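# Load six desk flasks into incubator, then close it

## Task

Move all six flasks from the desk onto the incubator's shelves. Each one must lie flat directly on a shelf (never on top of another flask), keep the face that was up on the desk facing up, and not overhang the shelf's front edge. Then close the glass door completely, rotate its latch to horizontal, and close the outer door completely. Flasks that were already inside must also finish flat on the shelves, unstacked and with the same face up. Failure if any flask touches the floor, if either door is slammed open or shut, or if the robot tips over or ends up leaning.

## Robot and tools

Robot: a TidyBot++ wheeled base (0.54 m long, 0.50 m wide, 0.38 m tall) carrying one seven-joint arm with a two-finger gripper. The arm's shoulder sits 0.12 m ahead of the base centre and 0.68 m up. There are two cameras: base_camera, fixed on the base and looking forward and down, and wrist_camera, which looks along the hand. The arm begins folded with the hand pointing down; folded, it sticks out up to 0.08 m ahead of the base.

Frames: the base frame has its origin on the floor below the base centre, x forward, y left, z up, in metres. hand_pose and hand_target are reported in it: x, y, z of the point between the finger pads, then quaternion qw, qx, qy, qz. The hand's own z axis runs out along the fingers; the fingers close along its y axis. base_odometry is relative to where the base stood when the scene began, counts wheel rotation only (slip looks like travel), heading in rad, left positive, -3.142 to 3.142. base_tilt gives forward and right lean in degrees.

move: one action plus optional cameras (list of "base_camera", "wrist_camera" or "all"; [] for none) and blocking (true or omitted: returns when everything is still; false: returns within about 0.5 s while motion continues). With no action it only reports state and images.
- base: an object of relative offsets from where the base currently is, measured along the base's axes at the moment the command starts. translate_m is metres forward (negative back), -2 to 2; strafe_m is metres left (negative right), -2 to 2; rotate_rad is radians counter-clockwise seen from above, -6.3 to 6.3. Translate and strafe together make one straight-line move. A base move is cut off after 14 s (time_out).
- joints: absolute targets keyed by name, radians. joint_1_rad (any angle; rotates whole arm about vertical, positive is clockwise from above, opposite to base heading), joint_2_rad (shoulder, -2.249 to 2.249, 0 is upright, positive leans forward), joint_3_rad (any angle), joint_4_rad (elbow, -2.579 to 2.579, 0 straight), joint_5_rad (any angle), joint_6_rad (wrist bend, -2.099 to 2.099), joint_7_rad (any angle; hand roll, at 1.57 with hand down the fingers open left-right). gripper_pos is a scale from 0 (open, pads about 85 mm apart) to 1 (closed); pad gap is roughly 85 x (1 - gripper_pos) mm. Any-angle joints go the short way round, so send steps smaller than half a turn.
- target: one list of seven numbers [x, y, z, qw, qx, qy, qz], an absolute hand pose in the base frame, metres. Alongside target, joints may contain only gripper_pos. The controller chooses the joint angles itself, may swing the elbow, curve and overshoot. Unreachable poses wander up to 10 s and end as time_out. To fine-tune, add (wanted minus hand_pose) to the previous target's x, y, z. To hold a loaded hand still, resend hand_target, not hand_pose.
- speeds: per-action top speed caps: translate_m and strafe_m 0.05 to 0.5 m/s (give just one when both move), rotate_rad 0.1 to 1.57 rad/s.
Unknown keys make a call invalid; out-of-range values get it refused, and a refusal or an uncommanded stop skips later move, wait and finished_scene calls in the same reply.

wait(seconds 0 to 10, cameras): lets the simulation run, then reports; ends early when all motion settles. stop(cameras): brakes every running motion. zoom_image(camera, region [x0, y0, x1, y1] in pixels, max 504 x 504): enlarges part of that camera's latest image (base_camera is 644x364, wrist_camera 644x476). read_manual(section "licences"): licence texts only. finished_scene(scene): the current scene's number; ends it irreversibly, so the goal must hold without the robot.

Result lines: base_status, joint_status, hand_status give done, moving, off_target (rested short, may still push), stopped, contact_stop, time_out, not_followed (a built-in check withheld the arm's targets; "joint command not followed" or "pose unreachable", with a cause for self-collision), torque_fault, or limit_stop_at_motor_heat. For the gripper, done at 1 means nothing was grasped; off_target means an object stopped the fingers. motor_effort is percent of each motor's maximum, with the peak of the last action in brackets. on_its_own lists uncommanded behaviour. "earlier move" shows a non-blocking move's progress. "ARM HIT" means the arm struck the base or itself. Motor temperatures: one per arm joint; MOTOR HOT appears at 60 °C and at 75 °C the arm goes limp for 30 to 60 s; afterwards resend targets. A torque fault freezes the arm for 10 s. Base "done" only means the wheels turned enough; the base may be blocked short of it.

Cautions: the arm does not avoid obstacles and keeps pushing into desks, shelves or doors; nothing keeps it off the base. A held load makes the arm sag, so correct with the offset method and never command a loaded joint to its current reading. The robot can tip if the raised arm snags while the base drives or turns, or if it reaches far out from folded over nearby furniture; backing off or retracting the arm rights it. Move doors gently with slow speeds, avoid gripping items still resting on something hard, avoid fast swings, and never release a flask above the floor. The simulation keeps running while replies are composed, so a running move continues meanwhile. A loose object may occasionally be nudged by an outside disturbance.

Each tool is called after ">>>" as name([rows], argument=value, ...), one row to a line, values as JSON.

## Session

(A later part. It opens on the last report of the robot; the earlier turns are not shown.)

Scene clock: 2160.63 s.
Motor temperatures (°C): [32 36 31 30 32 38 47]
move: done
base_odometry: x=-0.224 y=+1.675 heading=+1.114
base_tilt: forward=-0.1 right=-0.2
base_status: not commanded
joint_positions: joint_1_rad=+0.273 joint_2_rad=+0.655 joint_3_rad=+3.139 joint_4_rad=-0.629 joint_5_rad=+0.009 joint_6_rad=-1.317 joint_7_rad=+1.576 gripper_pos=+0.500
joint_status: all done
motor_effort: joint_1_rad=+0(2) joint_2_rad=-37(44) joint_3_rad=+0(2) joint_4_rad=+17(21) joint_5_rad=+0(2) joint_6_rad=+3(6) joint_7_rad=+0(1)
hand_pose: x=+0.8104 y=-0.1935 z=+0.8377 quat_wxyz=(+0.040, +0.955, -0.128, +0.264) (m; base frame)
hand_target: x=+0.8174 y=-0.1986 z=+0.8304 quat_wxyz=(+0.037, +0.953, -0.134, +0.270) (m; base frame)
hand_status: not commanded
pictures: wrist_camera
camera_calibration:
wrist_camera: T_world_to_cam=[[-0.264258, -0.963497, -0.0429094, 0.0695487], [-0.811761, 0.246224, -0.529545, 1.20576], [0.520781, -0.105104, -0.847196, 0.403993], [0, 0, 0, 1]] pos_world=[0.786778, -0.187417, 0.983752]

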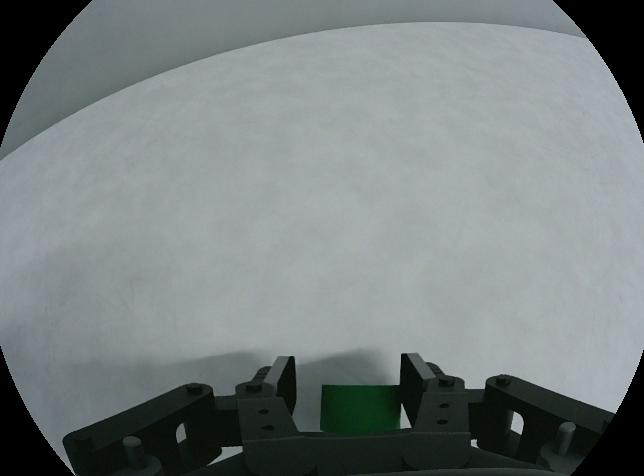

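>>> move(joints={"gripper_pos":0.6}, cameras=["wrist_camera"])

>>> move(joints={"gripper_pos":0.66}, cameras=["wrist_camera"])

>>> move(joints={"gripper_pos":0.85}, cameras=["wrist_camera"])

Scene clock: 2169.30 s.
Motor temperatures (°C): [32 36 31 30 32 38 47]
move: done
base_odometry: x=-0.224 y=+1.675 heading=+1.114
base_tilt: forward=+0.0 right=-0.2
base_status: not commanded
joint_positions: joint_1_rad=+0.273 joint_2_rad=+0.658 joint_3_rad=+3.139 joint_4_rad=-0.636 joint_5_rad=+0.009 joint_6_rad=-1.315 joint_7_rad=+1.576 gripper_pos=+0.600
joint_status: all done
motor_effort: joint_1_rad=+0(2) joint_2_rad=-40(45) joint_3_rad=+0(1) joint_4_rad=+19(21) joint_5_rad=+0(1) joint_6_rad=+3(5) joint_7_rad=-1(1)
hand_pose: x=+0.8102 y=-0.1935 z=+0.8327 quat_wxyz=(+0.040, +0.956, -0.128, +0.260) (m; base frame)
hand_target: x=+0.8174 y=-0.1986 z=+0.8304 quat_wxyz=(+0.037, +0.953, -0.134, +0.270) (m; base frame)
hand_status: not commanded
pictures: wrist_camera
camera_calibration:
wrist_camera: T_world_to_cam=[[-0.264626, -0.963399, -0.042841, 0.0696299], [-0.815756, 0.247322, -0.522852, 1.20082], [0.514311, -0.103413, -0.851346, 0.408915], [0, 0, 0, 1]] pos_world=[0.787692, -0.187621, 0.978963]

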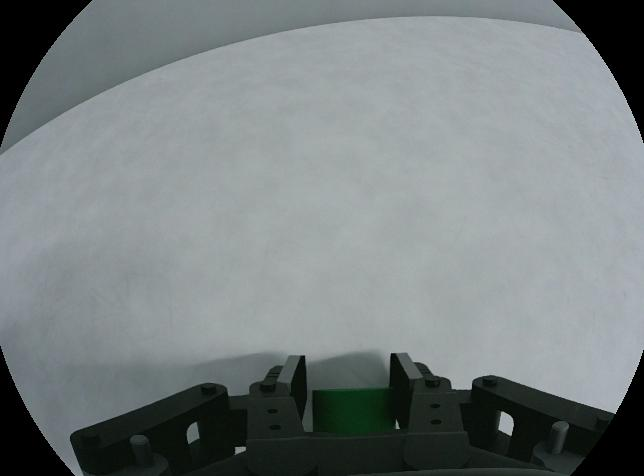

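Scene clock: 2169.77 s.
Motor temperatures (°C): [32 36 31 30 32 38 47]
move: done
base_odometry: x=-0.224 y=+1.675 heading=+1.114
base_tilt: forward=+0.0 right=-0.3
base_status: not commanded
joint_positions: joint_1_rad=+0.273 joint_2_rad=+0.657 joint_3_rad=+3.139 joint_4_rad=-0.636 joint_5_rad=+0.009 joint_6_rad=-1.315 joint_7_rad=+1.576 gripper_pos=+0.656
joint_status: all done
motor_effort: joint_1_rad=+1(1) joint_2_rad=-40(40) joint_3_rad=+0(1) joint_4_rad=+19(19) joint_5_rad=+0(1) joint_6_rad=+5(5) joint_7_rad=+0(2)
hand_pose: x=+0.8102 y=-0.1934 z=+0.8331 quat_wxyz=(+0.040, +0.956, -0.128, +0.261) (m; base frame)
hand_target: x=+0.8174 y=-0.1986 z=+0.8304 quat_wxyz=(+0.037, +0.953, -0.134, +0.270) (m; base frame)
hand_status: not commanded
pictures: wrist_camera
camera_calibration:
wrist_camera: T_world_to_cam=[[-0.264591, -0.963407, -0.0428764, 0.0696219], [-0.815455, 0.247249, -0.523355, 1.20114], [0.514805, -0.103511, -0.851036, 0.40851], [0, 0, 0, 1]] pos_world=[0.787591, -0.18762, 0.979262]

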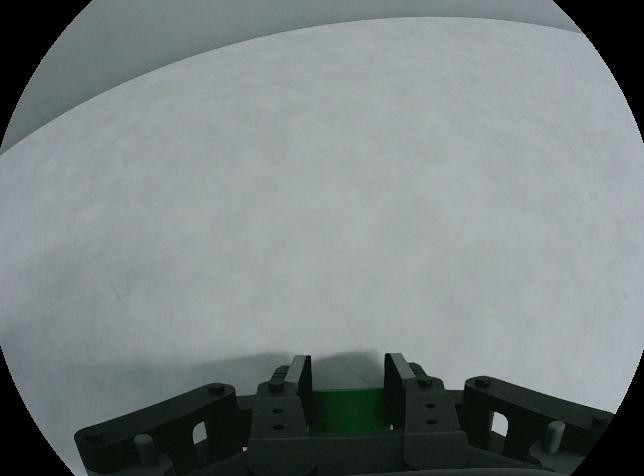

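Scene clock: 2170.37 s.
Motor temperatures (°C): [32 36 31 30 32 38 47]
move: off_target
base_odometry: x=-0.224 y=+1.675 heading=+1.114
base_tilt: forward=+0.0 right=-0.2
base_status: not commanded
joint_positions: joint_1_rad=+0.273 joint_2_rad=+0.657 joint_3_rad=+3.139 joint_4_rad=-0.636 joint_5_rad=+0.009 joint_6_rad=-1.315 joint_7_rad=+1.576 gripper_pos=+0.680
joint_status: gripper_pos off_target (ended at +0.680, target +0.850)
motor_effort: joint_1_rad=+1(1) joint_2_rad=-39(39) joint_3_rad=+0(0) joint_4_rad=+18(19) joint_5_rad=+0(0) joint_6_rad=+4(5) joint_7_rad=-1(1)
hand_pose: x=+0.8101 y=-0.1934 z=+0.8333 quat_wxyz=(+0.040, +0.956, -0.128, +0.261) (m; base frame)
hand_target: x=+0.8174 y=-0.1986 z=+0.8304 quat_wxyz=(+0.037, +0.953, -0.134, +0.270) (m; base frame)
hand_status: not commanded
pictures: wrist_camera
camera_calibration:
wrist_camera: T_world_to_cam=[[-0.264607, -0.963403, -0.0428764, 0.0696213], [-0.815259, 0.247224, -0.523672, 1.20136], [0.515107, -0.103612, -0.85084, 0.408368], [0, 0, 0, 1]] pos_world=[0.78749, -0.18762, 0.979561]

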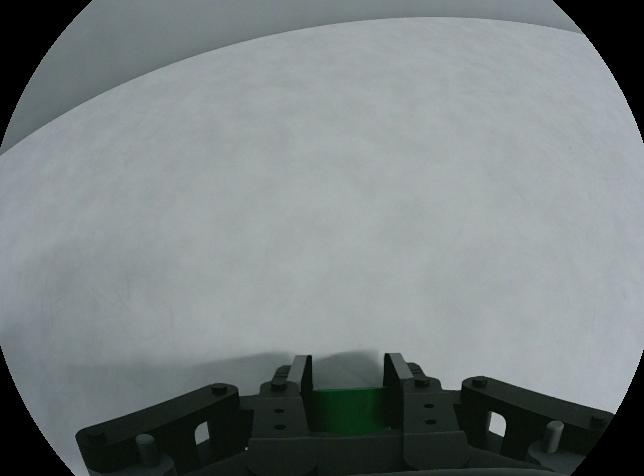

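>>> move(joints={"joint_2_rad":0.56,"joint_6_rad":-1.37})

>>> move(base={"translate_m":-0.27}, speeds={"translate_m":0.15})

Scene clock: 2182.37 s.
Motor temperatures (°C): [32 36 31 30 32 38 47]
move: done
base_odometry: x=-0.224 y=+1.675 heading=+1.114
base_tilt: forward=+0.0 right=-0.2
base_status: not commanded
joint_positions: joint_1_rad=+0.273 joint_2_rad=+0.584 joint_3_rad=+3.139 joint_4_rad=-0.645 joint_5_rad=+0.009 joint_6_rad=-1.341 joint_7_rad=+1.576 gripper_pos=+0.680
joint_status: all done
motor_effort: joint_1_rad=+0(1) joint_2_rad=-42(47) joint_3_rad=+0(1) joint_4_rad=+21(23) joint_5_rad=-1(1) joint_6_rad=+5(7) joint_7_rad=-1(1)
hand_pose: x=+0.7898 y=-0.1878 z=+0.8766 quat_wxyz=(+0.042, +0.951, -0.127, +0.279) (m; base frame)
hand_target: x=+0.7778 y=-0.1873 z=+0.8904 quat_wxyz=(+0.039, +0.950, -0.134, +0.279) (m; base frame)
hand_status: not commanded
pictures: base_camera, wrist_camera
camera_calibration:
wrist_camera: T_world_to_cam=[[-0.26309, -0.963832, -0.0425551, 0.0700346], [-0.795421, 0.241659, -0.555794, 1.21748], [0.545976, -0.112374, -0.83023, 0.412128], [0, 0, 0, 1]] pos_world=[0.761822, -0.180401, 1.02181]

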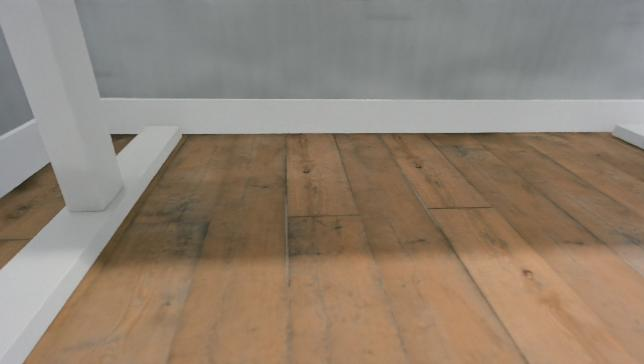

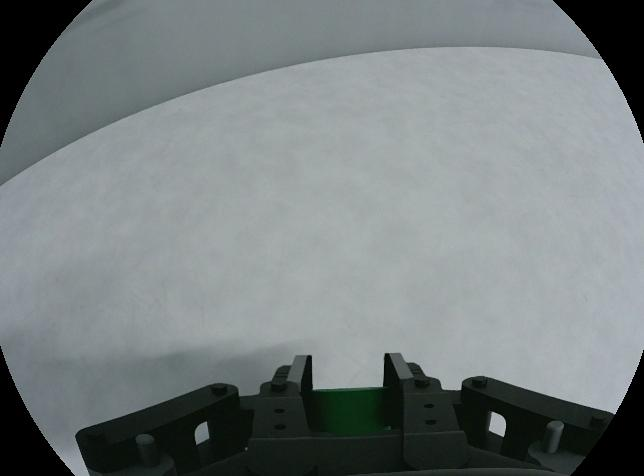

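Scene clock: 2184.83 s.
Motor temperatures (°C): [32 36 31 30 32 38 47]
move: done
base_odometry: x=-0.343 y=+1.433 heading=+1.114
base_tilt: forward=+0.0 right=-0.2
base_status: done
joint_positions: joint_1_rad=+0.274 joint_2_rad=+0.580 joint_3_rad=+3.139 joint_4_rad=-0.645 joint_5_rad=+0.009 joint_6_rad=-1.341 joint_7_rad=+1.576 gripper_pos=+0.680
joint_status: not commanded
motor_effort: joint_1_rad=+0(2) joint_2_rad=-42(47) joint_3_rad=+0(1) joint_4_rad=+21(22) joint_5_rad=+0(1) joint_6_rad=+5(7) joint_7_rad=+0(1)
hand_pose: x=+0.7889 y=-0.1883 z=+0.8792 quat_wxyz=(+0.043, +0.950, -0.128, +0.281) (m; base frame)
hand_target: x=+0.7778 y=-0.1873 z=+0.8904 quat_wxyz=(+0.039, +0.950, -0.134, +0.279) (m; base frame)
hand_status: not commanded
pictures: base_camera, wrist_camera
camera_calibration:
wrist_camera: T_world_to_cam=[[-0.264058, -0.963568, -0.0425569, 0.07017], [-0.793231, 0.242056, -0.558743, 1.21921], [0.548688, -0.113783, -0.828248, 0.410496], [0, 0, 0, 1]] pos_world=[0.760411, -0.180796, 1.0242]

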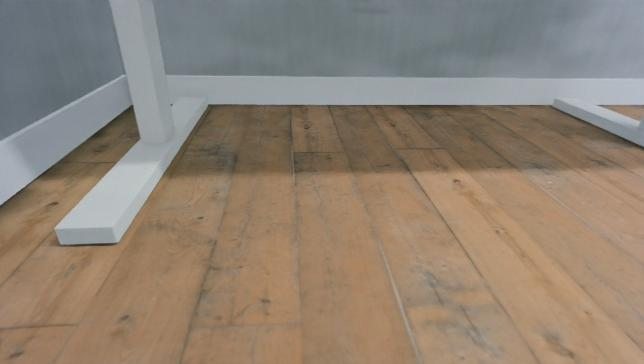

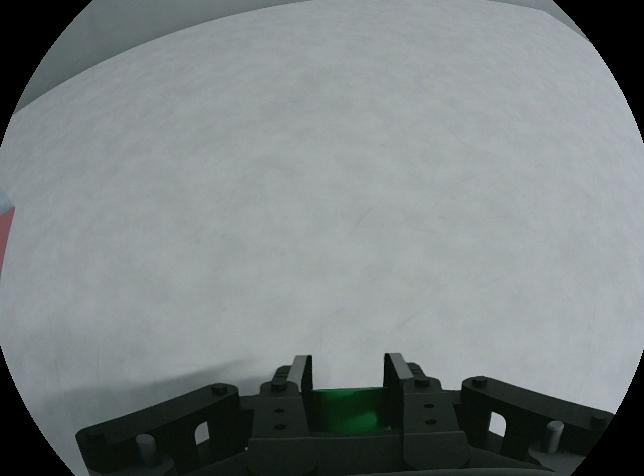

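>>> move(joints={"joint_2_rad":0.635,"joint_6_rad":-1.30}, cameras=[])

>>> move(joints={"joint_2_rad":0.66,"joint_6_rad":-1.28}, cameras=[])

>>> move(joints={"joint_2_rad":0.675,"joint_6_rad":-1.27}, cameras=[])

Scene clock: 2191.17 s.
Motor temperatures (°C): [32 36 31 30 32 38 47]
move: done
base_odometry: x=-0.343 y=+1.433 heading=+1.114
base_tilt: forward=+0.0 right=-0.2
base_status: not commanded
joint_positions: joint_1_rad=+0.274 joint_2_rad=+0.638 joint_3_rad=+3.139 joint_4_rad=-0.645 joint_5_rad=+0.009 joint_6_rad=-1.331 joint_7_rad=+1.576 gripper_pos=+0.680
joint_status: all done
motor_effort: joint_1_rad=+0(1) joint_2_rad=-43(45) joint_3_rad=-1(1) joint_4_rad=+21(22) joint_5_rad=-1(1) joint_6_rad=+5(6) joint_7_rad=+0(2)
hand_pose: x=+0.8011 y=-0.1918 z=+0.8401 quat_wxyz=(+0.040, +0.957, -0.129, +0.258) (m; base frame)
hand_target: x=+0.8090 y=-0.1962 z=+0.8495 quat_wxyz=(+0.038, +0.951, -0.134, +0.277) (m; base frame)
hand_status: not commanded
pictures: none
No camera images: "cameras" was empty.

Scene clock: 2191.80 s.
Motor temperatures (°C): [32 36 31 30 32 38 47]
move: done
base_odometry: x=-0.343 y=+1.433 heading=+1.114
base_tilt: forward=-0.1 right=-0.3
base_status: not commanded
joint_positions: joint_1_rad=+0.274 joint_2_rad=+0.649 joint_3_rad=+3.139 joint_4_rad=-0.645 joint_5_rad=+0.009 joint_6_rad=-1.322 joint_7_rad=+1.576 gripper_pos=+0.680
joint_status: all done
motor_effort: joint_1_rad=+0(1) joint_2_rad=-40(44) joint_3_rad=+0(1) joint_4_rad=+19(22) joint_5_rad=+0(1) joint_6_rad=+5(6) joint_7_rad=+0(1)
hand_pose: x=+0.8052 y=-0.1929 z=+0.8334 quat_wxyz=(+0.039, +0.957, -0.129, +0.256) (m; base frame)
hand_target: x=+0.8179 y=-0.1988 z=+0.8348 quat_wxyz=(+0.038, +0.951, -0.134, +0.275) (m; base frame)
hand_status: not commanded
pictures: none
No camera images: "cameras" was empty.

Scene clock: 2192.33 s.
Motor temperatures (°C): [32 36 31 30 32 38 47]
move: done
base_odometry: x=-0.343 y=+1.433 heading=+1.114
base_tilt: forward=+0.0 right=-0.2
base_status: not commanded
joint_positions: joint_1_rad=+0.274 joint_2_rad=+0.651 joint_3_rad=+3.139 joint_4_rad=-0.645 joint_5_rad=+0.009 joint_6_rad=-1.317 joint_7_rad=+1.576 gripper_pos=+0.680
joint_status: all done
motor_effort: joint_1_rad=+0(1) joint_2_rad=-41(42) joint_3_rad=+0(1) joint_4_rad=+19(20) joint_5_rad=+0(1) joint_6_rad=+5(5) joint_7_rad=-1(1)
hand_pose: x=+0.8068 y=-0.1933 z=+0.8333 quat_wxyz=(+0.040, +0.957, -0.129, +0.258) (m; base frame)
hand_target: x=+0.8226 y=-0.2001 z=+0.8255 quat_wxyz=(+0.038, +0.952, -0.134, +0.272) (m; base frame)
hand_status: not commanded
pictures: none
No camera images: "cameras" was empty.

On the desk. Release, rise, and go to the vertical pose. Flask axis azimuth ≈ −.27 (away).

>>> move(joints={"gripper_pos":0.62}, cameras=[])

>>> move(joints={"gripper_pos":0.4}, cameras=["wrist_camera"])

>>> move(joints={"joint_2_rad":0.50,"joint_6_rad":-1.42}, cameras=[])

>>> move(joints={"joint_1_rad":0.0,"joint_2_rad":0.376,"joint_4_rad":-0.73,"joint_6_rad":-2.03,"joint_7_rad":1.27})

Scene clock: 2198.67 s.
Motor temperatures (°C): [32 36 31 30 32 38 47]
move: done
base_odometry: x=-0.343 y=+1.433 heading=+1.114
base_tilt: forward=+0.0 right=-0.2
base_status: not commanded
joint_positions: joint_1_rad=+0.274 joint_2_rad=+0.651 joint_3_rad=+3.139 joint_4_rad=-0.645 joint_5_rad=+0.009 joint_6_rad=-1.316 joint_7_rad=+1.576 gripper_pos=+0.620
joint_status: all done
motor_effort: joint_1_rad=+0(1) joint_2_rad=-40(43) joint_3_rad=+0(1) joint_4_rad=+19(21) joint_5_rad=+0(1) joint_6_rad=+5(6) joint_7_rad=-1(1)
hand_pose: x=+0.8070 y=-0.1934 z=+0.8328 quat_wxyz=(+0.040, +0.957, -0.129, +0.258) (m; base frame)
hand_target: x=+0.8226 y=-0.2001 z=+0.8255 quat_wxyz=(+0.038, +0.952, -0.134, +0.272) (m; base frame)
hand_status: not commanded
pictures: none
No camera images: "cameras" was empty.

Scene clock: 2199.30 s.
Motor temperatures (°C): [32 36 31 30 32 38 47]
move: done
base_odometry: x=-0.343 y=+1.433 heading=+1.114
base_tilt: forward=-0.1 right=-0.2
base_status: not commanded
joint_positions: joint_1_rad=+0.274 joint_2_rad=+0.655 joint_3_rad=+3.139 joint_4_rad=-0.645 joint_5_rad=+0.009 joint_6_rad=-1.316 joint_7_rad=+1.576 gripper_pos=+0.400
joint_status: all done
motor_effort: joint_1_rad=+0(1) joint_2_rad=-42(43) joint_3_rad=-1(1) joint_4_rad=+20(21) joint_5_rad=+0(1) joint_6_rad=+5(5) joint_7_rad=+0(1)
hand_pose: x=+0.8075 y=-0.1935 z=+0.8306 quat_wxyz=(+0.039, +0.957, -0.129, +0.257) (m; base frame)
hand_target: x=+0.8226 y=-0.2001 z=+0.8255 quat_wxyz=(+0.038, +0.952, -0.134, +0.272) (m; base frame)
hand_status: not commanded
pictures: wrist_camera
camera_calibration:
wrist_camera: T_world_to_cam=[[-0.26586, -0.963059, -0.042849, 0.0697791], [-0.819217, 0.249134, -0.516543, 1.19548], [0.508136, -0.102225, -0.855188, 0.416828], [0, 0, 0, 1]] pos_world=[0.786101, -0.188022, 0.976972]

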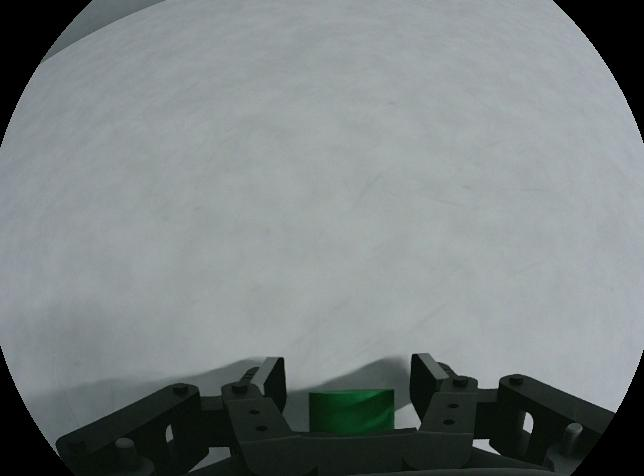

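Scene clock: 2200.53 s.
Motor temperatures (°C): [32 36 31 30 32 38 47]
move: done
base_odometry: x=-0.343 y=+1.433 heading=+1.114
base_tilt: forward=+0.0 right=-0.2
base_status: not commanded
joint_positions: joint_1_rad=+0.274 joint_2_rad=+0.505 joint_3_rad=+3.139 joint_4_rad=-0.645 joint_5_rad=+0.009 joint_6_rad=-1.379 joint_7_rad=+1.576 gripper_pos=+0.400
joint_status: all done
motor_effort: joint_1_rad=+0(1) joint_2_rad=-37(48) joint_3_rad=+0(1) joint_4_rad=+20(23) joint_5_rad=+0(1) joint_6_rad=+6(6) joint_7_rad=-1(1)
hand_pose: x=+0.7634 y=-0.1812 z=+0.9234 quat_wxyz=(+0.045, +0.945, -0.127, +0.298) (m; base frame)
hand_target: x=+0.7523 y=-0.1799 z=+0.9222 quat_wxyz=(+0.039, +0.949, -0.133, +0.284) (m; base frame)
hand_status: not commanded
pictures: none
No camera images: "cameras" was empty.

Scene clock: 2202.33 s.
Motor temperatures (°C): [32 36 31 30 32 38 47]
move: done
base_odometry: x=-0.343 y=+1.433 heading=+1.114
base_tilt: forward=-0.1 right=-0.3
base_status: not commanded
joint_positions: joint_1_rad=+0.012 joint_2_rad=+0.394 joint_3_rad=+3.137 joint_4_rad=-0.719 joint_5_rad=+0.009 joint_6_rad=-1.979 joint_7_rad=+1.356 gripper_pos=+0.400
joint_status: all done
motor_effort: joint_1_rad=+0(4) joint_2_rad=-30(39) joint_3_rad=+0(2) joint_4_rad=+17(21) joint_5_rad=+0(1) joint_6_rad=+1(6) joint_7_rad=-1(2)
hand_pose: x=+0.5777 y=-0.0053 z=+0.8984 quat_wxyz=(+0.001, +0.993, -0.113, +0.025) (m; base frame)
hand_target: x=+0.5562 y=+0.0019 z=+0.9028 quat_wxyz=(-0.001, +0.989, -0.149, +0.003) (m; base frame)
hand_status: not commanded
pictures: base_camera, wrist_camera
camera_calibration:
wrist_camera: T_world_to_cam=[[-0.247422, -0.967575, -0.0508008, 0.189332], [-0.965827, 0.250474, -0.0666379, 0.67593], [0.0772015, 0.0325771, -0.996483, 0.987422], [0, 0, 0, 1]] pos_world=[0.623446, -0.0182767, 1.03861]

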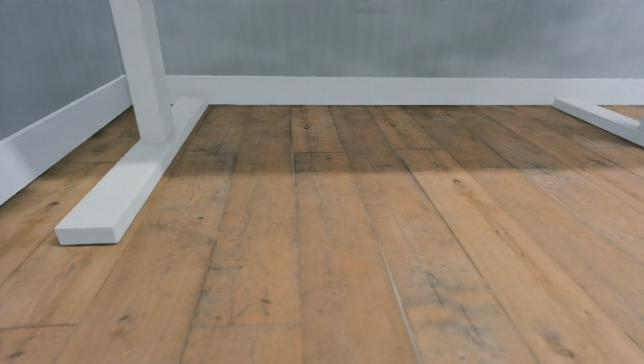

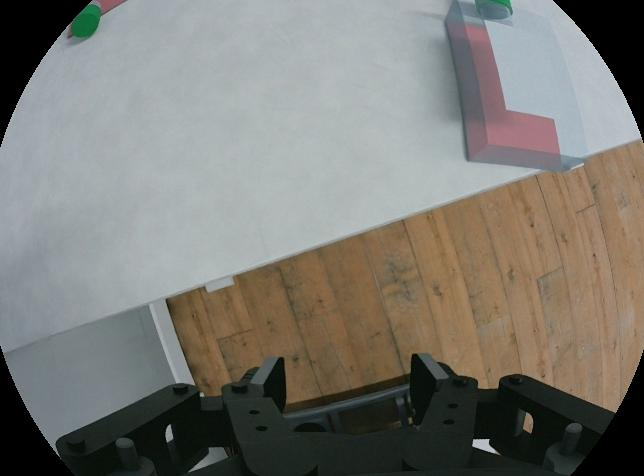

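>>> move(base={"translate_m":0.165,"strafe_m":-0.19}, speeds={"translate_m":0.25}, joints={"joint_7_rad":1.21}, cameras=["wrist_camera"])

Scene clock: 2213.23 s.
Motor temperatures (°C): [32 36 31 30 32 38 47]
move: done
base_odometry: x=-0.099 y=+1.497 heading=+1.114
base_tilt: forward=-0.1 right=-0.2
base_status: done
joint_positions: joint_1_rad=+0.009 joint_2_rad=+0.391 joint_3_rad=+3.137 joint_4_rad=-0.720 joint_5_rad=+0.009 joint_6_rad=-1.985 joint_7_rad=+1.284 gripper_pos=+0.400
joint_status: all done
motor_effort: joint_1_rad=+0(3) joint_2_rad=-30(33) joint_3_rad=+0(2) joint_4_rad=+17(18) joint_5_rad=+0(1) joint_6_rad=+1(2) joint_7_rad=+0(1)
hand_pose: x=+0.5751 y=-0.0038 z=+0.8992 quat_wxyz=(+0.000, +0.989, -0.147, +0.023) (m; base frame)
hand_target: x=+0.5562 y=+0.0019 z=+0.9028 quat_wxyz=(-0.001, +0.984, -0.179, +0.003) (m; base frame)
hand_status: not commanded
pictures: wrist_camera
camera_calibration:
wrist_camera: T_world_to_cam=[[-0.313224, -0.948198, -0.0530148, 0.230172], [-0.946674, 0.316184, -0.0619352, 0.658025], [0.0754892, 0.0307881, -0.996671, 0.989536], [0, 0, 0, 1]] pos_world=[0.620331, -0.0202739, 1.0392]

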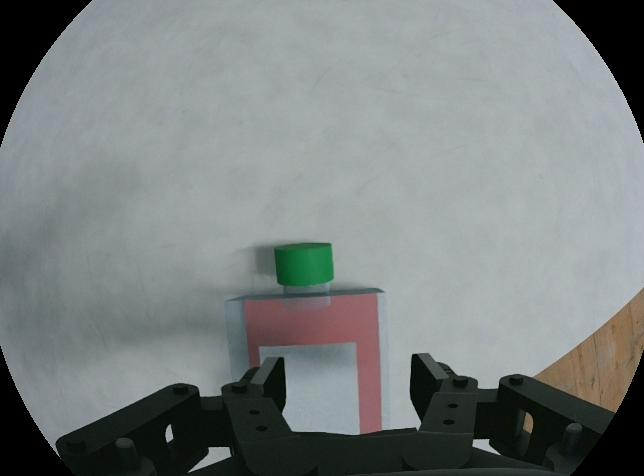

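>>> move(base={"translate_m":0.025,"strafe_m":0.025}, joints={"joint_2_rad":0.56,"joint_4_rad":-0.52,"joint_6_rad":-2.07,"joint_7_rad":1.29}, cameras=[])

>>> move(joints={"joint_2_rad":0.53,"joint_4_rad":-0.66,"joint_6_rad":-1.97}, cameras=["wrist_camera"])

Scene clock: 2225.00 s.
Motor temperatures (°C): [32 35 31 30 32 38 47]
move: done
base_odometry: x=-0.110 y=+1.531 heading=+1.113
base_tilt: forward=+0.0 right=-0.2
base_status: done
joint_positions: joint_1_rad=+0.006 joint_2_rad=+0.557 joint_3_rad=+3.138 joint_4_rad=-0.543 joint_5_rad=+0.009 joint_6_rad=-2.021 joint_7_rad=+1.284 gripper_pos=+0.400
joint_status: all done
motor_effort: joint_1_rad=+0(4) joint_2_rad=-36(38) joint_3_rad=+0(2) joint_4_rad=+17(18) joint_5_rad=+0(2) joint_6_rad=+1(2) joint_7_rad=-1(2)
hand_pose: x=+0.6279 y=-0.0027 z=+0.8703 quat_wxyz=(+0.001, +0.989, -0.146, +0.011) (m; base frame)
hand_target: x=+0.6171 y=+0.0019 z=+0.8752 quat_wxyz=(+0.000, +0.990, -0.139, -0.004) (m; base frame)
hand_status: not commanded
pictures: none
No camera images: "cameras" was empty.

Scene clock: 2226.03 s.
Motor temperatures (°C): [32 35 31 30 32 38 47]
move: done
base_odometry: x=-0.110 y=+1.531 heading=+1.113
base_tilt: forward=+0.0 right=-0.2
base_status: not commanded
joint_positions: joint_1_rad=+0.006 joint_2_rad=+0.552 joint_3_rad=+3.138 joint_4_rad=-0.653 joint_5_rad=+0.009 joint_6_rad=-2.006 joint_7_rad=+1.284 gripper_pos=+0.400
joint_status: all done
motor_effort: joint_1_rad=+0(1) joint_2_rad=-36(38) joint_3_rad=+0(1) joint_4_rad=+17(19) joint_5_rad=+0(2) joint_6_rad=+1(1) joint_7_rad=-1(1)
hand_pose: x=+0.6114 y=-0.0026 z=+0.8420 quat_wxyz=(+0.008, +0.989, -0.146, -0.034) (m; base frame)
hand_target: x=+0.6178 y=+0.0019 z=+0.8504 quat_wxyz=(+0.001, +0.990, -0.139, -0.009) (m; base frame)
hand_status: not commanded
pictures: wrist_camera
camera_calibration:
wrist_camera: T_world_to_cam=[[-0.314794, -0.948992, -0.0178691, 0.211], [-0.94835, 0.313692, 0.0472111, 0.59759], [-0.0391976, 0.0318079, -0.998725, 1.0016], [0, 0, 0, 1]] pos_world=[0.672407, -0.0190805, 0.975883]

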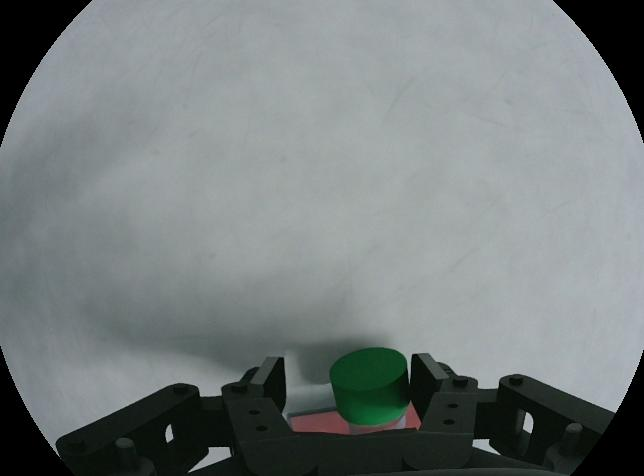

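>>> move(base={"strafe_m":-0.010}, joints={"joint_7_rad":1.38}, cameras=[])

>>> move(joints={"joint_2_rad":0.50,"joint_4_rad":-0.78,"joint_6_rad":-1.87}, cameras=["wrist_camera"])

Scene clock: 2232.07 s.
Motor temperatures (°C): [32 35 31 30 32 38 47]
move: done
base_odometry: x=-0.102 y=+1.526 heading=+1.114
base_tilt: forward=-0.1 right=-0.3
base_status: done
joint_positions: joint_1_rad=+0.004 joint_2_rad=+0.551 joint_3_rad=+3.138 joint_4_rad=-0.654 joint_5_rad=+0.009 joint_6_rad=-2.006 joint_7_rad=+1.346 gripper_pos=+0.400
joint_status: all done
motor_effort: joint_1_rad=+0(6) joint_2_rad=-36(39) joint_3_rad=-1(2) joint_4_rad=+17(18) joint_5_rad=+0(1) joint_6_rad=+0(1) joint_7_rad=+0(1)
hand_pose: x=+0.6112 y=-0.0021 z=+0.8423 quat_wxyz=(+0.007, +0.993, -0.115, -0.034) (m; base frame)
hand_target: x=+0.6178 y=+0.0019 z=+0.8504 quat_wxyz=(+0.000, +0.995, -0.095, -0.009) (m; base frame)
hand_status: not commanded
pictures: none
No camera images: "cameras" was empty.

Scene clock: 2233.03 s.
Motor temperatures (°C): [32 35 31 30 32 38 47]
move: done
base_odometry: x=-0.102 y=+1.526 heading=+1.114
base_tilt: forward=+0.0 right=-0.2
base_status: not commanded
joint_positions: joint_1_rad=+0.004 joint_2_rad=+0.516 joint_3_rad=+3.138 joint_4_rad=-0.762 joint_5_rad=+0.008 joint_6_rad=-1.923 joint_7_rad=+1.346 gripper_pos=+0.400
joint_status: all done
motor_effort: joint_1_rad=+0(1) joint_2_rad=-34(36) joint_3_rad=+0(1) joint_4_rad=+17(18) joint_5_rad=-1(1) joint_6_rad=+0(1) joint_7_rad=+0(1)
hand_pose: x=+0.6092 y=-0.0020 z=+0.8277 quat_wxyz=(+0.006, +0.993, -0.114, -0.029) (m; base frame)
hand_target: x=+0.6192 y=+0.0019 z=+0.8299 quat_wxyz=(+0.000, +0.996, -0.095, -0.004) (m; base frame)
hand_status: not commanded
pictures: wrist_camera
camera_calibration:
wrist_camera: T_world_to_cam=[[-0.253804, -0.966945, -0.0245158, 0.178882], [-0.966759, 0.252781, 0.0384525, 0.614261], [-0.0309843, 0.0334603, -0.99896, 0.982407], [0, 0, 0, 1]] pos_world=[0.669682, -0.0151756, 0.96215]

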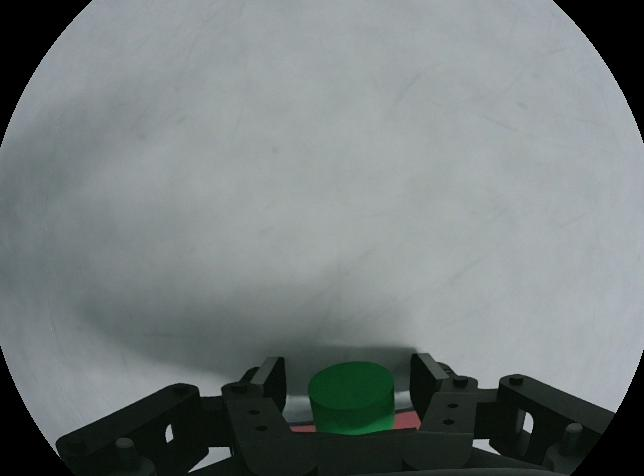

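>>> move(joints={"joint_7_rad":1.42}, cameras=[])

>>> move(joints={"gripper_pos":0.57}, cameras=["wrist_camera"])

>>> move(joints={"gripper_pos":0.65}, cameras=[])

>>> move(joints={"gripper_pos":0.85}, cameras=["wrist_camera"])

Scene clock: 2241.80 s.
Motor temperatures (°C): [32 35 31 30 32 38 47]
move: done
base_odometry: x=-0.102 y=+1.526 heading=+1.114
base_tilt: forward=-0.1 right=-0.2
base_status: not commanded
joint_positions: joint_1_rad=+0.004 joint_2_rad=+0.516 joint_3_rad=+3.138 joint_4_rad=-0.763 joint_5_rad=+0.008 joint_6_rad=-1.919 joint_7_rad=+1.370 gripper_pos=+0.400
joint_status: all done
motor_effort: joint_1_rad=+0(1) joint_2_rad=-33(34) joint_3_rad=+0(1) joint_4_rad=+16(17) joint_5_rad=+0(1) joint_6_rad=+1(1) joint_7_rad=+0(2)
hand_pose: x=+0.6100 y=-0.0020 z=+0.8276 quat_wxyz=(+0.006, +0.994, -0.102, -0.028) (m; base frame)
hand_target: x=+0.6192 y=+0.0019 z=+0.8299 quat_wxyz=(+0.000, +0.997, -0.075, -0.004) (m; base frame)
hand_status: not commanded
pictures: none
No camera images: "cameras" was empty.

Scene clock: 2242.40 s.
Motor temperatures (°C): [32 35 31 30 32 38 47]
move: done
base_odometry: x=-0.102 y=+1.526 heading=+1.114
base_tilt: forward=-0.1 right=-0.2
base_status: not commanded
joint_positions: joint_1_rad=+0.004 joint_2_rad=+0.512 joint_3_rad=+3.138 joint_4_rad=-0.763 joint_5_rad=+0.008 joint_6_rad=-1.917 joint_7_rad=+1.370 gripper_pos=+0.570
joint_status: all done
motor_effort: joint_1_rad=+1(1) joint_2_rad=-32(33) joint_3_rad=+0(1) joint_4_rad=+16(16) joint_5_rad=+1(1) joint_6_rad=+1(1) joint_7_rad=-1(1)
hand_pose: x=+0.6101 y=-0.0020 z=+0.8296 quat_wxyz=(+0.006, +0.994, -0.102, -0.024) (m; base frame)
hand_target: x=+0.6192 y=+0.0019 z=+0.8299 quat_wxyz=(+0.000, +0.997, -0.075, -0.004) (m; base frame)
hand_status: not commanded
pictures: wrist_camera
camera_calibration:
wrist_camera: T_world_to_cam=[[-0.230132, -0.972758, -0.0279302, 0.167529], [-0.972897, 0.229309, 0.0298014, 0.625968], [-0.0225849, 0.0340315, -0.999166, 0.979427], [0, 0, 0, 1]] pos_world=[0.669677, -0.0139068, 0.964634]

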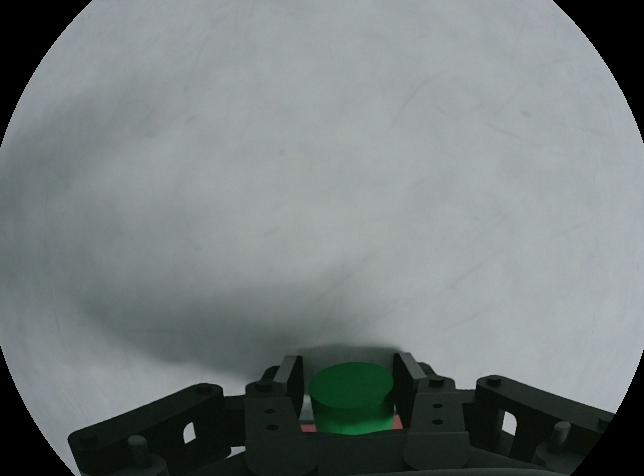

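Scene clock: 2242.90 s.
Motor temperatures (°C): [32 35 31 30 32 38 47]
move: done
base_odometry: x=-0.102 y=+1.526 heading=+1.114
base_tilt: forward=+0.0 right=-0.2
base_status: not commanded
joint_positions: joint_1_rad=+0.004 joint_2_rad=+0.510 joint_3_rad=+3.138 joint_4_rad=-0.763 joint_5_rad=+0.008 joint_6_rad=-1.917 joint_7_rad=+1.370 gripper_pos=+0.647
joint_status: all done
motor_effort: joint_1_rad=+0(1) joint_2_rad=-32(33) joint_3_rad=+0(1) joint_4_rad=+16(16) joint_5_rad=+0(1) joint_6_rad=+0(1) joint_7_rad=+0(1)
hand_pose: x=+0.6100 y=-0.0020 z=+0.8303 quat_wxyz=(+0.005, +0.994, -0.102, -0.024) (m; base frame)
hand_target: x=+0.6192 y=+0.0019 z=+0.8299 quat_wxyz=(+0.000, +0.997, -0.075, -0.004) (m; base frame)
hand_status: not commanded
pictures: none
No camera images: "cameras" was empty.

Scene clock: 2243.53 s.
Motor temperatures (°C): [32 35 31 30 32 38 47]
move: off_target
base_odometry: x=-0.102 y=+1.526 heading=+1.114
base_tilt: forward=-0.1 right=-0.2
base_status: not commanded
joint_positions: joint_1_rad=+0.004 joint_2_rad=+0.509 joint_3_rad=+3.138 joint_4_rad=-0.763 joint_5_rad=+0.008 joint_6_rad=-1.916 joint_7_rad=+1.370 gripper_pos=+0.679
joint_status: gripper_pos off_target (ended at +0.679, target +0.850)
motor_effort: joint_1_rad=+0(1) joint_2_rad=-32(33) joint_3_rad=+0(1) joint_4_rad=+15(17) joint_5_rad=-1(1) joint_6_rad=+0(1) joint_7_rad=-1(1)
hand_pose: x=+0.6100 y=-0.0020 z=+0.8308 quat_wxyz=(+0.005, +0.994, -0.102, -0.023) (m; base frame)
hand_target: x=+0.6192 y=+0.0019 z=+0.8299 quat_wxyz=(+0.000, +0.997, -0.075, -0.004) (m; base frame)
hand_status: not commanded
pictures: wrist_camera
camera_calibration:
wrist_camera: T_world_to_cam=[[-0.230043, -0.972758, -0.0286899, 0.168102], [-0.972989, 0.229313, 0.0265875, 0.628502], [-0.0192842, 0.0340312, -0.999235, 0.978666], [0, 0, 0, 1]] pos_world=[0.669069, -0.0139068, 0.96603]

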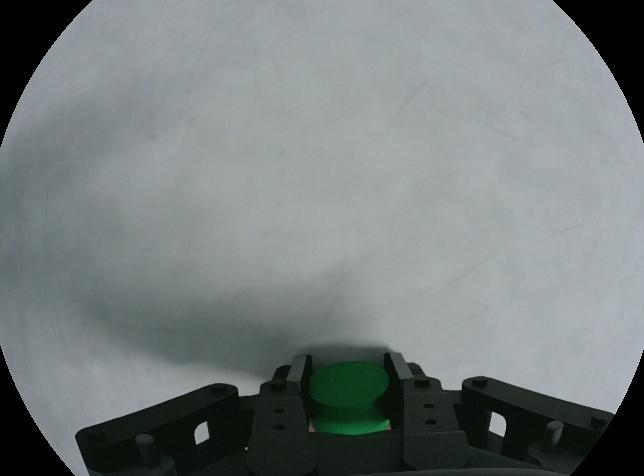

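>>> move(joints={"joint_2_rad":0.505,"joint_4_rad":-0.68,"joint_6_rad":-1.95}, cameras=[])

>>> move(joints={"joint_2_rad":0.50,"joint_4_rad":-0.54,"joint_6_rad":-2.03}, cameras=["wrist_camera"])

>>> move(joints={"joint_7_rad":-0.2}, cameras=["wrist_camera"])

>>> move(joints={"joint_7_rad":-1.65}, cameras=["wrist_camera"])

Scene clock: 2257.20 s.
Motor temperatures (°C): [32 35 31 29 32 38 47]
move: done
base_odometry: x=-0.102 y=+1.526 heading=+1.114
base_tilt: forward=-0.1 right=-0.2
base_status: not commanded
joint_positions: joint_1_rad=+0.004 joint_2_rad=+0.512 joint_3_rad=+3.138 joint_4_rad=-0.700 joint_5_rad=+0.008 joint_6_rad=-1.920 joint_7_rad=+1.370 gripper_pos=+0.679
joint_status: all done
motor_effort: joint_1_rad=+0(1) joint_2_rad=-37(38) joint_3_rad=+0(1) joint_4_rad=+18(19) joint_5_rad=+0(1) joint_6_rad=+1(2) joint_7_rad=-1(1)
hand_pose: x=+0.6224 y=-0.0020 z=+0.8478 quat_wxyz=(+0.003, +0.995, -0.102, +0.005) (m; base frame)
hand_target: x=+0.6159 y=+0.0019 z=+0.8571 quat_wxyz=(-0.001, +0.997, -0.075, +0.003) (m; base frame)
hand_status: not commanded
pictures: none
No camera images: "cameras" was empty.

Scene clock: 2258.23 s.
Motor temperatures (°C): [32 35 31 29 32 38 47]
move: done
base_odometry: x=-0.102 y=+1.526 heading=+1.114
base_tilt: forward=+0.0 right=-0.2
base_status: not commanded
joint_positions: joint_1_rad=+0.004 joint_2_rad=+0.512 joint_3_rad=+3.138 joint_4_rad=-0.562 joint_5_rad=+0.008 joint_6_rad=-1.980 joint_7_rad=+1.370 gripper_pos=+0.679
joint_status: all done
motor_effort: joint_1_rad=+0(1) joint_2_rad=-35(38) joint_3_rad=+0(1) joint_4_rad=+18(19) joint_5_rad=+0(1) joint_6_rad=+1(2) joint_7_rad=-1(1)
hand_pose: x=+0.6285 y=-0.0021 z=+0.8884 quat_wxyz=(-0.001, +0.994, -0.103, +0.044) (m; base frame)
hand_target: x=+0.6141 y=+0.0019 z=+0.8997 quat_wxyz=(-0.003, +0.997, -0.075, +0.036) (m; base frame)
hand_status: not commanded
pictures: wrist_camera
camera_calibration:
wrist_camera: T_world_to_cam=[[-0.224861, -0.972593, -0.0591645, 0.197779], [-0.967691, 0.230011, -0.103293, 0.757088], [0.114071, 0.0340263, -0.99289, 0.947088], [0, 0, 0, 1]] pos_world=[0.669065, -0.0140059, 1.03026]

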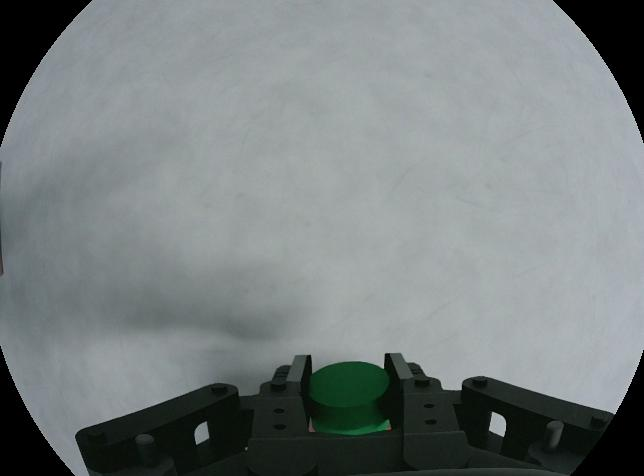

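Scene clock: 2260.40 s.
Motor temperatures (°C): [32 35 31 29 32 38 47]
move: done
base_odometry: x=-0.102 y=+1.526 heading=+1.114
base_tilt: forward=+0.0 right=-0.3
base_status: not commanded
joint_positions: joint_1_rad=+0.004 joint_2_rad=+0.512 joint_3_rad=+3.138 joint_4_rad=-0.562 joint_5_rad=+0.008 joint_6_rad=-1.982 joint_7_rad=-0.114 gripper_pos=+0.679
joint_status: all done
motor_effort: joint_1_rad=+0(1) joint_2_rad=-36(36) joint_3_rad=+0(1) joint_4_rad=+17(18) joint_5_rad=-1(1) joint_6_rad=+1(2) joint_7_rad=-1(2)
hand_pose: x=+0.6279 y=-0.0021 z=+0.8884 quat_wxyz=(-0.030, +0.663, -0.747, +0.031) (m; base frame)
hand_target: x=+0.6141 y=+0.0019 z=+0.8997 quat_wxyz=(-0.028, +0.633, -0.773, +0.022) (m; base frame)
hand_status: not commanded
pictures: wrist_camera
camera_calibration:
wrist_camera: T_world_to_cam=[[-0.980926, 0.144165, -0.130384, 0.738016], [0.146794, 0.989109, -0.0107329, -0.0238833], [0.127416, -0.0296676, -0.991406, 0.9373], [0, 0, 0, 1]] pos_world=[0.608018, -0.0549651, 1.02521]

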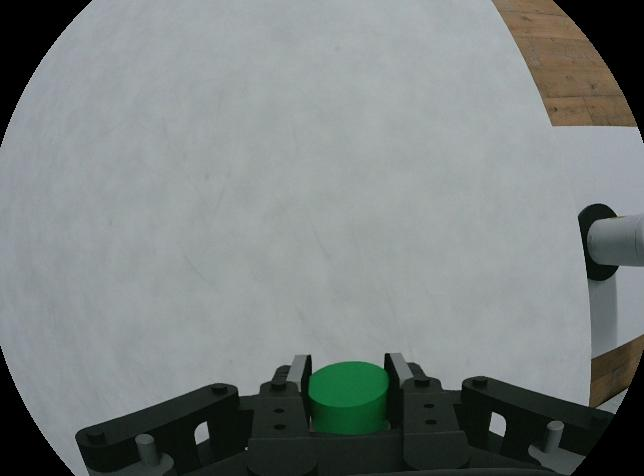

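Scene clock: 2262.43 s.
Motor temperatures (°C): [32 35 31 29 32 38 47]
move: done
base_odometry: x=-0.102 y=+1.526 heading=+1.114
base_tilt: forward=-0.1 right=-0.2
base_status: not commanded
joint_positions: joint_1_rad=+0.004 joint_2_rad=+0.512 joint_3_rad=+3.138 joint_4_rad=-0.562 joint_5_rad=+0.008 joint_6_rad=-1.983 joint_7_rad=-1.564 gripper_pos=+0.679
joint_status: all done
motor_effort: joint_1_rad=+0(1) joint_2_rad=-35(36) joint_3_rad=+0(1) joint_4_rad=+18(18) joint_5_rad=-1(1) joint_6_rad=+2(2) joint_7_rad=+0(2)
hand_pose: x=+0.6275 y=-0.0021 z=+0.8883 quat_wxyz=(-0.042, +0.001, -0.999, +0.003) (m; base frame)
hand_target: x=+0.6141 y=+0.0019 z=+0.8997 quat_wxyz=(-0.036, -0.039, -0.999, -0.002) (m; base frame)
hand_status: not commanded
pictures: wrist_camera
camera_calibration:
wrist_camera: T_world_to_cam=[[0.0281566, 0.998396, -0.0491263, 0.033955], [0.997442, -0.0248318, 0.0670238, -0.628821], [0.0656963, -0.0508879, -0.996541, 0.980604], [0, 0, 0, 1]] pos_world=[0.561835, 0.000385563, 1.02103]

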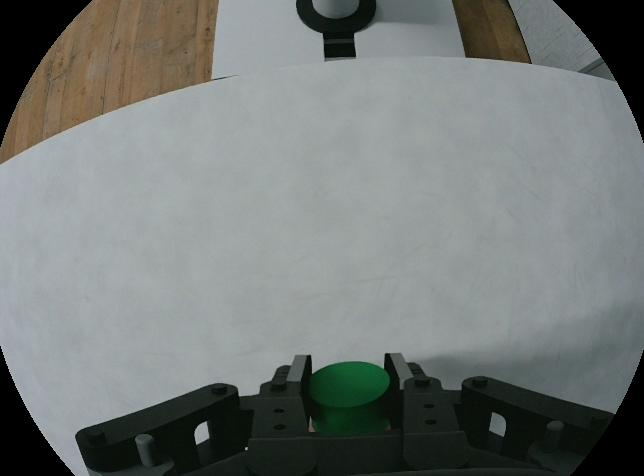

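>>> move(joints={"joint_2_rad":0.495,"joint_4_rad":-0.70,"joint_6_rad":-1.91}, cameras=[])

>>> move(joints={"joint_2_rad":0.492,"joint_4_rad":-0.78,"joint_6_rad":-1.85}, cameras=[])

>>> move(joints={"joint_2_rad":0.495,"joint_4_rad":-0.80,"joint_6_rad":-1.83}, cameras=[])

>>> move(joints={"joint_2_rad":0.5,"joint_4_rad":-0.81,"joint_6_rad":-1.82}, cameras=[])

Scene clock: 2273.20 s.
Motor temperatures (°C): [32 35 31 29 32 38 47]
move: done
base_odometry: x=-0.102 y=+1.526 heading=+1.114
base_tilt: forward=+0.0 right=-0.2
base_status: not commanded
joint_positions: joint_1_rad=+0.004 joint_2_rad=+0.512 joint_3_rad=+3.138 joint_4_rad=-0.696 joint_5_rad=+0.008 joint_6_rad=-1.952 joint_7_rad=-1.565 gripper_pos=+0.679
joint_status: all done
motor_effort: joint_1_rad=+0(1) joint_2_rad=-36(38) joint_3_rad=+0(1) joint_4_rad=+18(19) joint_5_rad=+0(1) joint_6_rad=+0(3) joint_7_rad=+0(1)
hand_pose: x=+0.6132 y=-0.0020 z=+0.8491 quat_wxyz=(+0.009, +0.001, -1.000, +0.003) (m; base frame)
hand_target: x=+0.6227 y=+0.0019 z=+0.8564 quat_wxyz=(-0.018, -0.039, -0.999, -0.001) (m; base frame)
hand_status: not commanded
pictures: none
No camera images: "cameras" was empty.

Scene clock: 2274.03 s.
Motor temperatures (°C): [32 35 31 29 32 38 47]
move: done
base_odometry: x=-0.102 y=+1.526 heading=+1.114
base_tilt: forward=-0.1 right=-0.3
base_status: not commanded
joint_positions: joint_1_rad=+0.004 joint_2_rad=+0.505 joint_3_rad=+3.138 joint_4_rad=-0.761 joint_5_rad=+0.008 joint_6_rad=-1.896 joint_7_rad=-1.565 gripper_pos=+0.679
joint_status: all done
motor_effort: joint_1_rad=+0(1) joint_2_rad=-32(36) joint_3_rad=+0(0) joint_4_rad=+16(18) joint_5_rad=+1(1) joint_6_rad=+0(1) joint_7_rad=-1(2)
hand_pose: x=+0.6159 y=-0.0020 z=+0.8331 quat_wxyz=(+0.010, +0.001, -1.000, +0.003) (m; base frame)
hand_target: x=+0.6243 y=+0.0019 z=+0.8340 quat_wxyz=(-0.010, -0.039, -0.999, -0.001) (m; base frame)
hand_status: not commanded
pictures: none
No camera images: "cameras" was empty.

Scene clock: 2274.63 s.
Motor temperatures (°C): [32 35 31 29 32 38 47]
move: done
base_odometry: x=-0.102 y=+1.526 heading=+1.114
base_tilt: forward=-0.1 right=-0.2
base_status: not commanded
joint_positions: joint_1_rad=+0.004 joint_2_rad=+0.496 joint_3_rad=+3.138 joint_4_rad=-0.777 joint_5_rad=+0.008 joint_6_rad=-1.880 joint_7_rad=-1.565 gripper_pos=+0.679
joint_status: all done
motor_effort: joint_1_rad=+1(1) joint_2_rad=-30(31) joint_3_rad=+0(0) joint_4_rad=+15(16) joint_5_rad=+0(1) joint_6_rad=+1(1) joint_7_rad=-1(1)
hand_pose: x=+0.6160 y=-0.0020 z=+0.8326 quat_wxyz=(+0.006, +0.001, -1.000, +0.003) (m; base frame)
hand_target: x=+0.6265 y=+0.0019 z=+0.8264 quat_wxyz=(-0.008, -0.039, -0.999, -0.001) (m; base frame)
hand_status: not commanded
pictures: none
No camera images: "cameras" was empty.

Scene clock: 2275.13 s.
Motor temperatures (°C): [32 35 31 29 32 38 47]
move: done
base_odometry: x=-0.102 y=+1.526 heading=+1.114
base_tilt: forward=+0.0 right=-0.2
base_status: not commanded
joint_positions: joint_1_rad=+0.004 joint_2_rad=+0.493 joint_3_rad=+3.138 joint_4_rad=-0.783 joint_5_rad=+0.008 joint_6_rad=-1.874 joint_7_rad=-1.565 gripper_pos=+0.679
joint_status: all done
motor_effort: joint_1_rad=+0(1) joint_2_rad=-29(30) joint_3_rad=+0(0) joint_4_rad=+15(15) joint_5_rad=+1(1) joint_6_rad=+1(3) joint_7_rad=-1(1)
hand_pose: x=+0.6161 y=-0.0020 z=+0.8325 quat_wxyz=(+0.005, +0.001, -1.000, +0.003) (m; base frame)
hand_target: x=+0.6280 y=+0.0019 z=+0.8208 quat_wxyz=(-0.006, -0.039, -0.999, -0.001) (m; base frame)
hand_status: not commanded
pictures: none
No camera images: "cameras" was empty.

>>> move(joints={"gripper_pos":0.6}, cameras=[])

>>> move(joints={"gripper_pos":0.4}, cameras=[])

>>> move(joints={"joint_2_rad":0.49,"joint_4_rad":-0.60,"joint_6_rad":-2.0}, cameras=[])

>>> move(base={"translate_m":-0.32}, speeds={"translate_m":0.25}, joints={"joint_2_rad":0.1,"joint_4_rad":-1.4,"joint_6_rad":-0.6,"joint_7_rad":0}, cameras=[])

>>> move(joints={"joint_1_rad":0,"joint_2_rad":0.23,"joint_4_rad":-1.665,"joint_6_rad":-0.11,"joint_7_rad":1.66})

Scene clock: 2289.03 s.
Motor temperatures (°C): [32 35 31 29 32 38 47]
move: done
base_odometry: x=-0.102 y=+1.526 heading=+1.114
base_tilt: forward=+0.0 right=-0.2
base_status: not commanded
joint_positions: joint_1_rad=+0.004 joint_2_rad=+0.493 joint_3_rad=+3.138 joint_4_rad=-0.794 joint_5_rad=+0.008 joint_6_rad=-1.867 joint_7_rad=-1.566 gripper_pos=+0.600
joint_status: all done
motor_effort: joint_1_rad=+0(1) joint_2_rad=-29(35) joint_3_rad=+0(0) joint_4_rad=+15(18) joint_5_rad=+0(1) joint_6_rad=+1(2) joint_7_rad=+0(1)
hand_pose: x=+0.6159 y=-0.0020 z=+0.8293 quat_wxyz=(+0.006, +0.001, -1.000, +0.003) (m; base frame)
hand_target: x=+0.6280 y=+0.0019 z=+0.8208 quat_wxyz=(-0.006, -0.039, -0.999, -0.001) (m; base frame)
hand_status: not commanded
pictures: none
No camera images: "cameras" was empty.

Scene clock: 2289.67 s.
Motor temperatures (°C): [32 35 31 29 32 38 47]
move: done
base_odometry: x=-0.102 y=+1.526 heading=+1.114
base_tilt: forward=-0.1 right=-0.3
base_status: not commanded
joint_positions: joint_1_rad=+0.004 joint_2_rad=+0.494 joint_3_rad=+3.138 joint_4_rad=-0.800 joint_5_rad=+0.008 joint_6_rad=-1.867 joint_7_rad=-1.566 gripper_pos=+0.400
joint_status: all done
motor_effort: joint_1_rad=-1(1) joint_2_rad=-34(35) joint_3_rad=+0(1) joint_4_rad=+17(18) joint_5_rad=+0(1) joint_6_rad=+1(1) joint_7_rad=-1(1)
hand_pose: x=+0.6148 y=-0.0020 z=+0.8271 quat_wxyz=(+0.010, +0.001, -1.000, +0.003) (m; base frame)
hand_target: x=+0.6280 y=+0.0019 z=+0.8208 quat_wxyz=(-0.006, -0.039, -0.999, -0.001) (m; base frame)
hand_status: not commanded
pictures: none
No camera images: "cameras" was empty.

Scene clock: 2290.87 s.
Motor temperatures (°C): [32 35 31 29 32 38 47]
move: done
base_odometry: x=-0.102 y=+1.526 heading=+1.114
base_tilt: forward=-0.1 right=-0.2
base_status: not commanded
joint_positions: joint_1_rad=+0.004 joint_2_rad=+0.494 joint_3_rad=+3.138 joint_4_rad=-0.621 joint_5_rad=+0.008 joint_6_rad=-1.953 joint_7_rad=-1.566 gripper_pos=+0.400
joint_status: all done
motor_effort: joint_1_rad=-1(1) joint_2_rad=-34(37) joint_3_rad=+0(1) joint_4_rad=+17(19) joint_5_rad=+0(1) joint_6_rad=+1(2) joint_7_rad=+0(1)
hand_pose: x=+0.6235 y=-0.0020 z=+0.8803 quat_wxyz=(-0.037, +0.000, -0.999, +0.003) (m; base frame)
hand_target: x=+0.6118 y=+0.0019 z=+0.8876 quat_wxyz=(-0.026, -0.039, -0.999, -0.001) (m; base frame)
hand_status: not commanded
pictures: none
No camera images: "cameras" was empty.

Scene clock: 2293.53 s.
Motor temperatures (°C): [32 35 31 29 32 38 47]
move: done
base_odometry: x=-0.243 y=+1.239 heading=+1.114
base_tilt: forward=-0.1 right=-0.2
base_status: done
joint_positions: joint_1_rad=+0.003 joint_2_rad=+0.117 joint_3_rad=+3.138 joint_4_rad=-1.391 joint_5_rad=+0.008 joint_6_rad=-0.658 joint_7_rad=-0.088 gripper_pos=+0.400
joint_status: all done
motor_effort: joint_1_rad=-1(2) joint_2_rad=-27(40) joint_3_rad=+0(1) joint_4_rad=+23(24) joint_5_rad=+0(1) joint_6_rad=+8(9) joint_7_rad=+0(2)
hand_pose: x=+0.7396 y=-0.0004 z=+0.9446 quat_wxyz=(-0.343, +0.598, -0.650, +0.319) (m; base frame)
hand_target: x=+0.7433 y=+0.0023 z=+0.9656 quat_wxyz=(-0.352, +0.614, -0.613, +0.352) (m; base frame)
hand_status: not commanded
pictures: none
No camera images: "cameras" was empty.

Scene clock: 2295.77 s.
Motor temperatures (°C): [32 35 31 29 32 38 47]
move: done
base_odometry: x=-0.243 y=+1.239 heading=+1.114
base_tilt: forward=-0.1 right=-0.2
base_status: not commanded
joint_positions: joint_1_rad=+0.003 joint_2_rad=+0.217 joint_3_rad=+3.138 joint_4_rad=-1.661 joint_5_rad=+0.008 joint_6_rad=-0.167 joint_7_rad=+1.573 gripper_pos=+0.400
joint_status: all done
motor_effort: joint_1_rad=+0(1) joint_2_rad=-30(32) joint_3_rad=+0(0) joint_4_rad=+23(25) joint_5_rad=-1(1) joint_6_rad=+8(10) joint_7_rad=-1(2)
hand_pose: x=+0.7863 y=+0.0007 z=+0.8554 quat_wxyz=(+0.003, +0.853, +0.004, +0.521) (m; base frame)
hand_target: x=+0.7953 y=+0.0023 z=+0.8604 quat_wxyz=(+0.023, +0.842, +0.038, +0.538) (m; base frame)
hand_status: not commanded
pictures: base_camera, wrist_camera
camera_calibration:
wrist_camera: T_world_to_cam=[[0.0316266, -0.998894, -0.0348046, 0.0114921], [-0.441394, 0.0172842, -0.897147, 1.17111], [0.896756, 0.0437362, -0.440359, -0.191866], [0, 0, 0, 1]] pos_world=[0.688612, -0.000370779, 0.966564]

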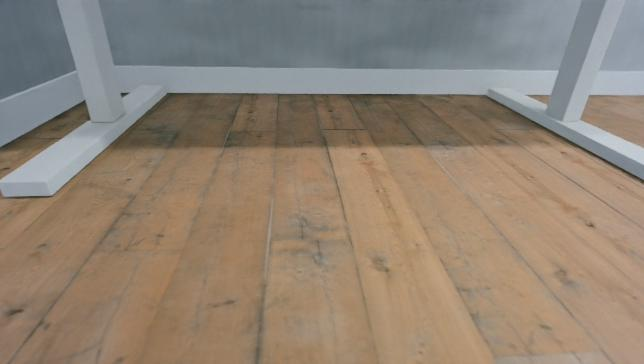

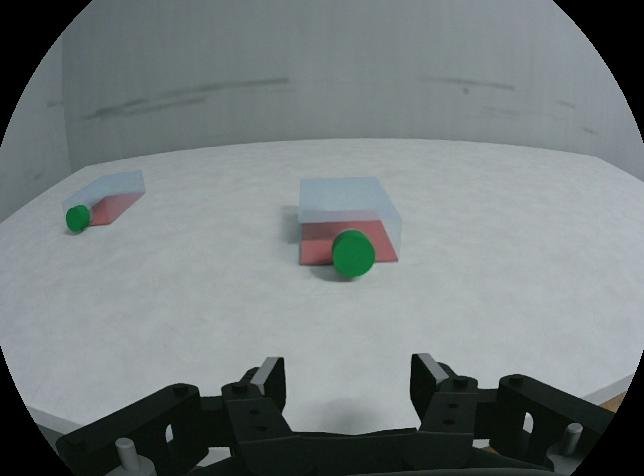

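>>> move(base={"translate_m":0.105,"strafe_m":-0.006}, speeds={"translate_m":0.2}, joints={"joint_2_rad":0.255,"joint_6_rad":-0.10,"joint_4_rad":-1.665}, cameras=["wrist_camera"])

Scene clock: 2302.23 s.
Motor temperatures (°C): [32 35 31 29 32 38 47]
move: done
base_odometry: x=-0.191 y=+1.331 heading=+1.113
base_tilt: forward=+0.0 right=-0.2
base_status: done
joint_positions: joint_1_rad=+0.003 joint_2_rad=+0.250 joint_3_rad=+3.139 joint_4_rad=-1.662 joint_5_rad=+0.008 joint_6_rad=-0.153 joint_7_rad=+1.575 gripper_pos=+0.400
joint_status: all done
motor_effort: joint_1_rad=+0(3) joint_2_rad=-30(34) joint_3_rad=+0(2) joint_4_rad=+23(24) joint_5_rad=+0(1) joint_6_rad=+9(9) joint_7_rad=-2(2)
hand_pose: x=+0.7933 y=+0.0005 z=+0.8371 quat_wxyz=(+0.004, +0.858, +0.005, +0.513) (m; base frame)
hand_target: x=+0.8009 y=+0.0023 z=+0.8462 quat_wxyz=(+0.023, +0.846, +0.038, +0.531) (m; base frame)
hand_status: not commanded
pictures: wrist_camera
camera_calibration:
wrist_camera: T_world_to_cam=[[0.0318807, -0.998933, -0.0334168, 0.00913502], [-0.458711, 0.0150815, -0.888458, 1.1642], [0.888013, 0.0436533, -0.457741, -0.184675], [0, 0, 0, 1]] pos_world=[0.697734, -0.000370899, 0.950114]

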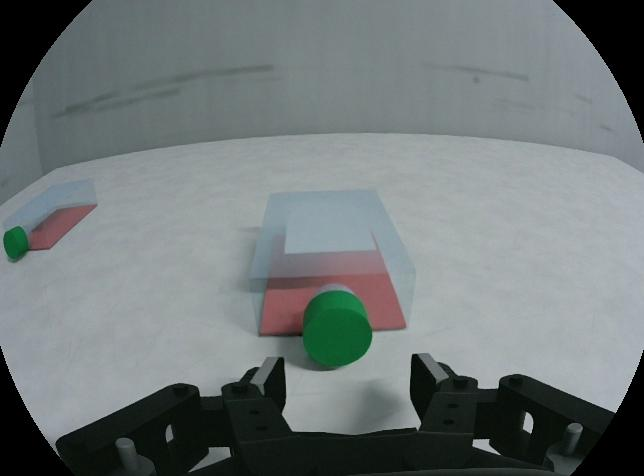

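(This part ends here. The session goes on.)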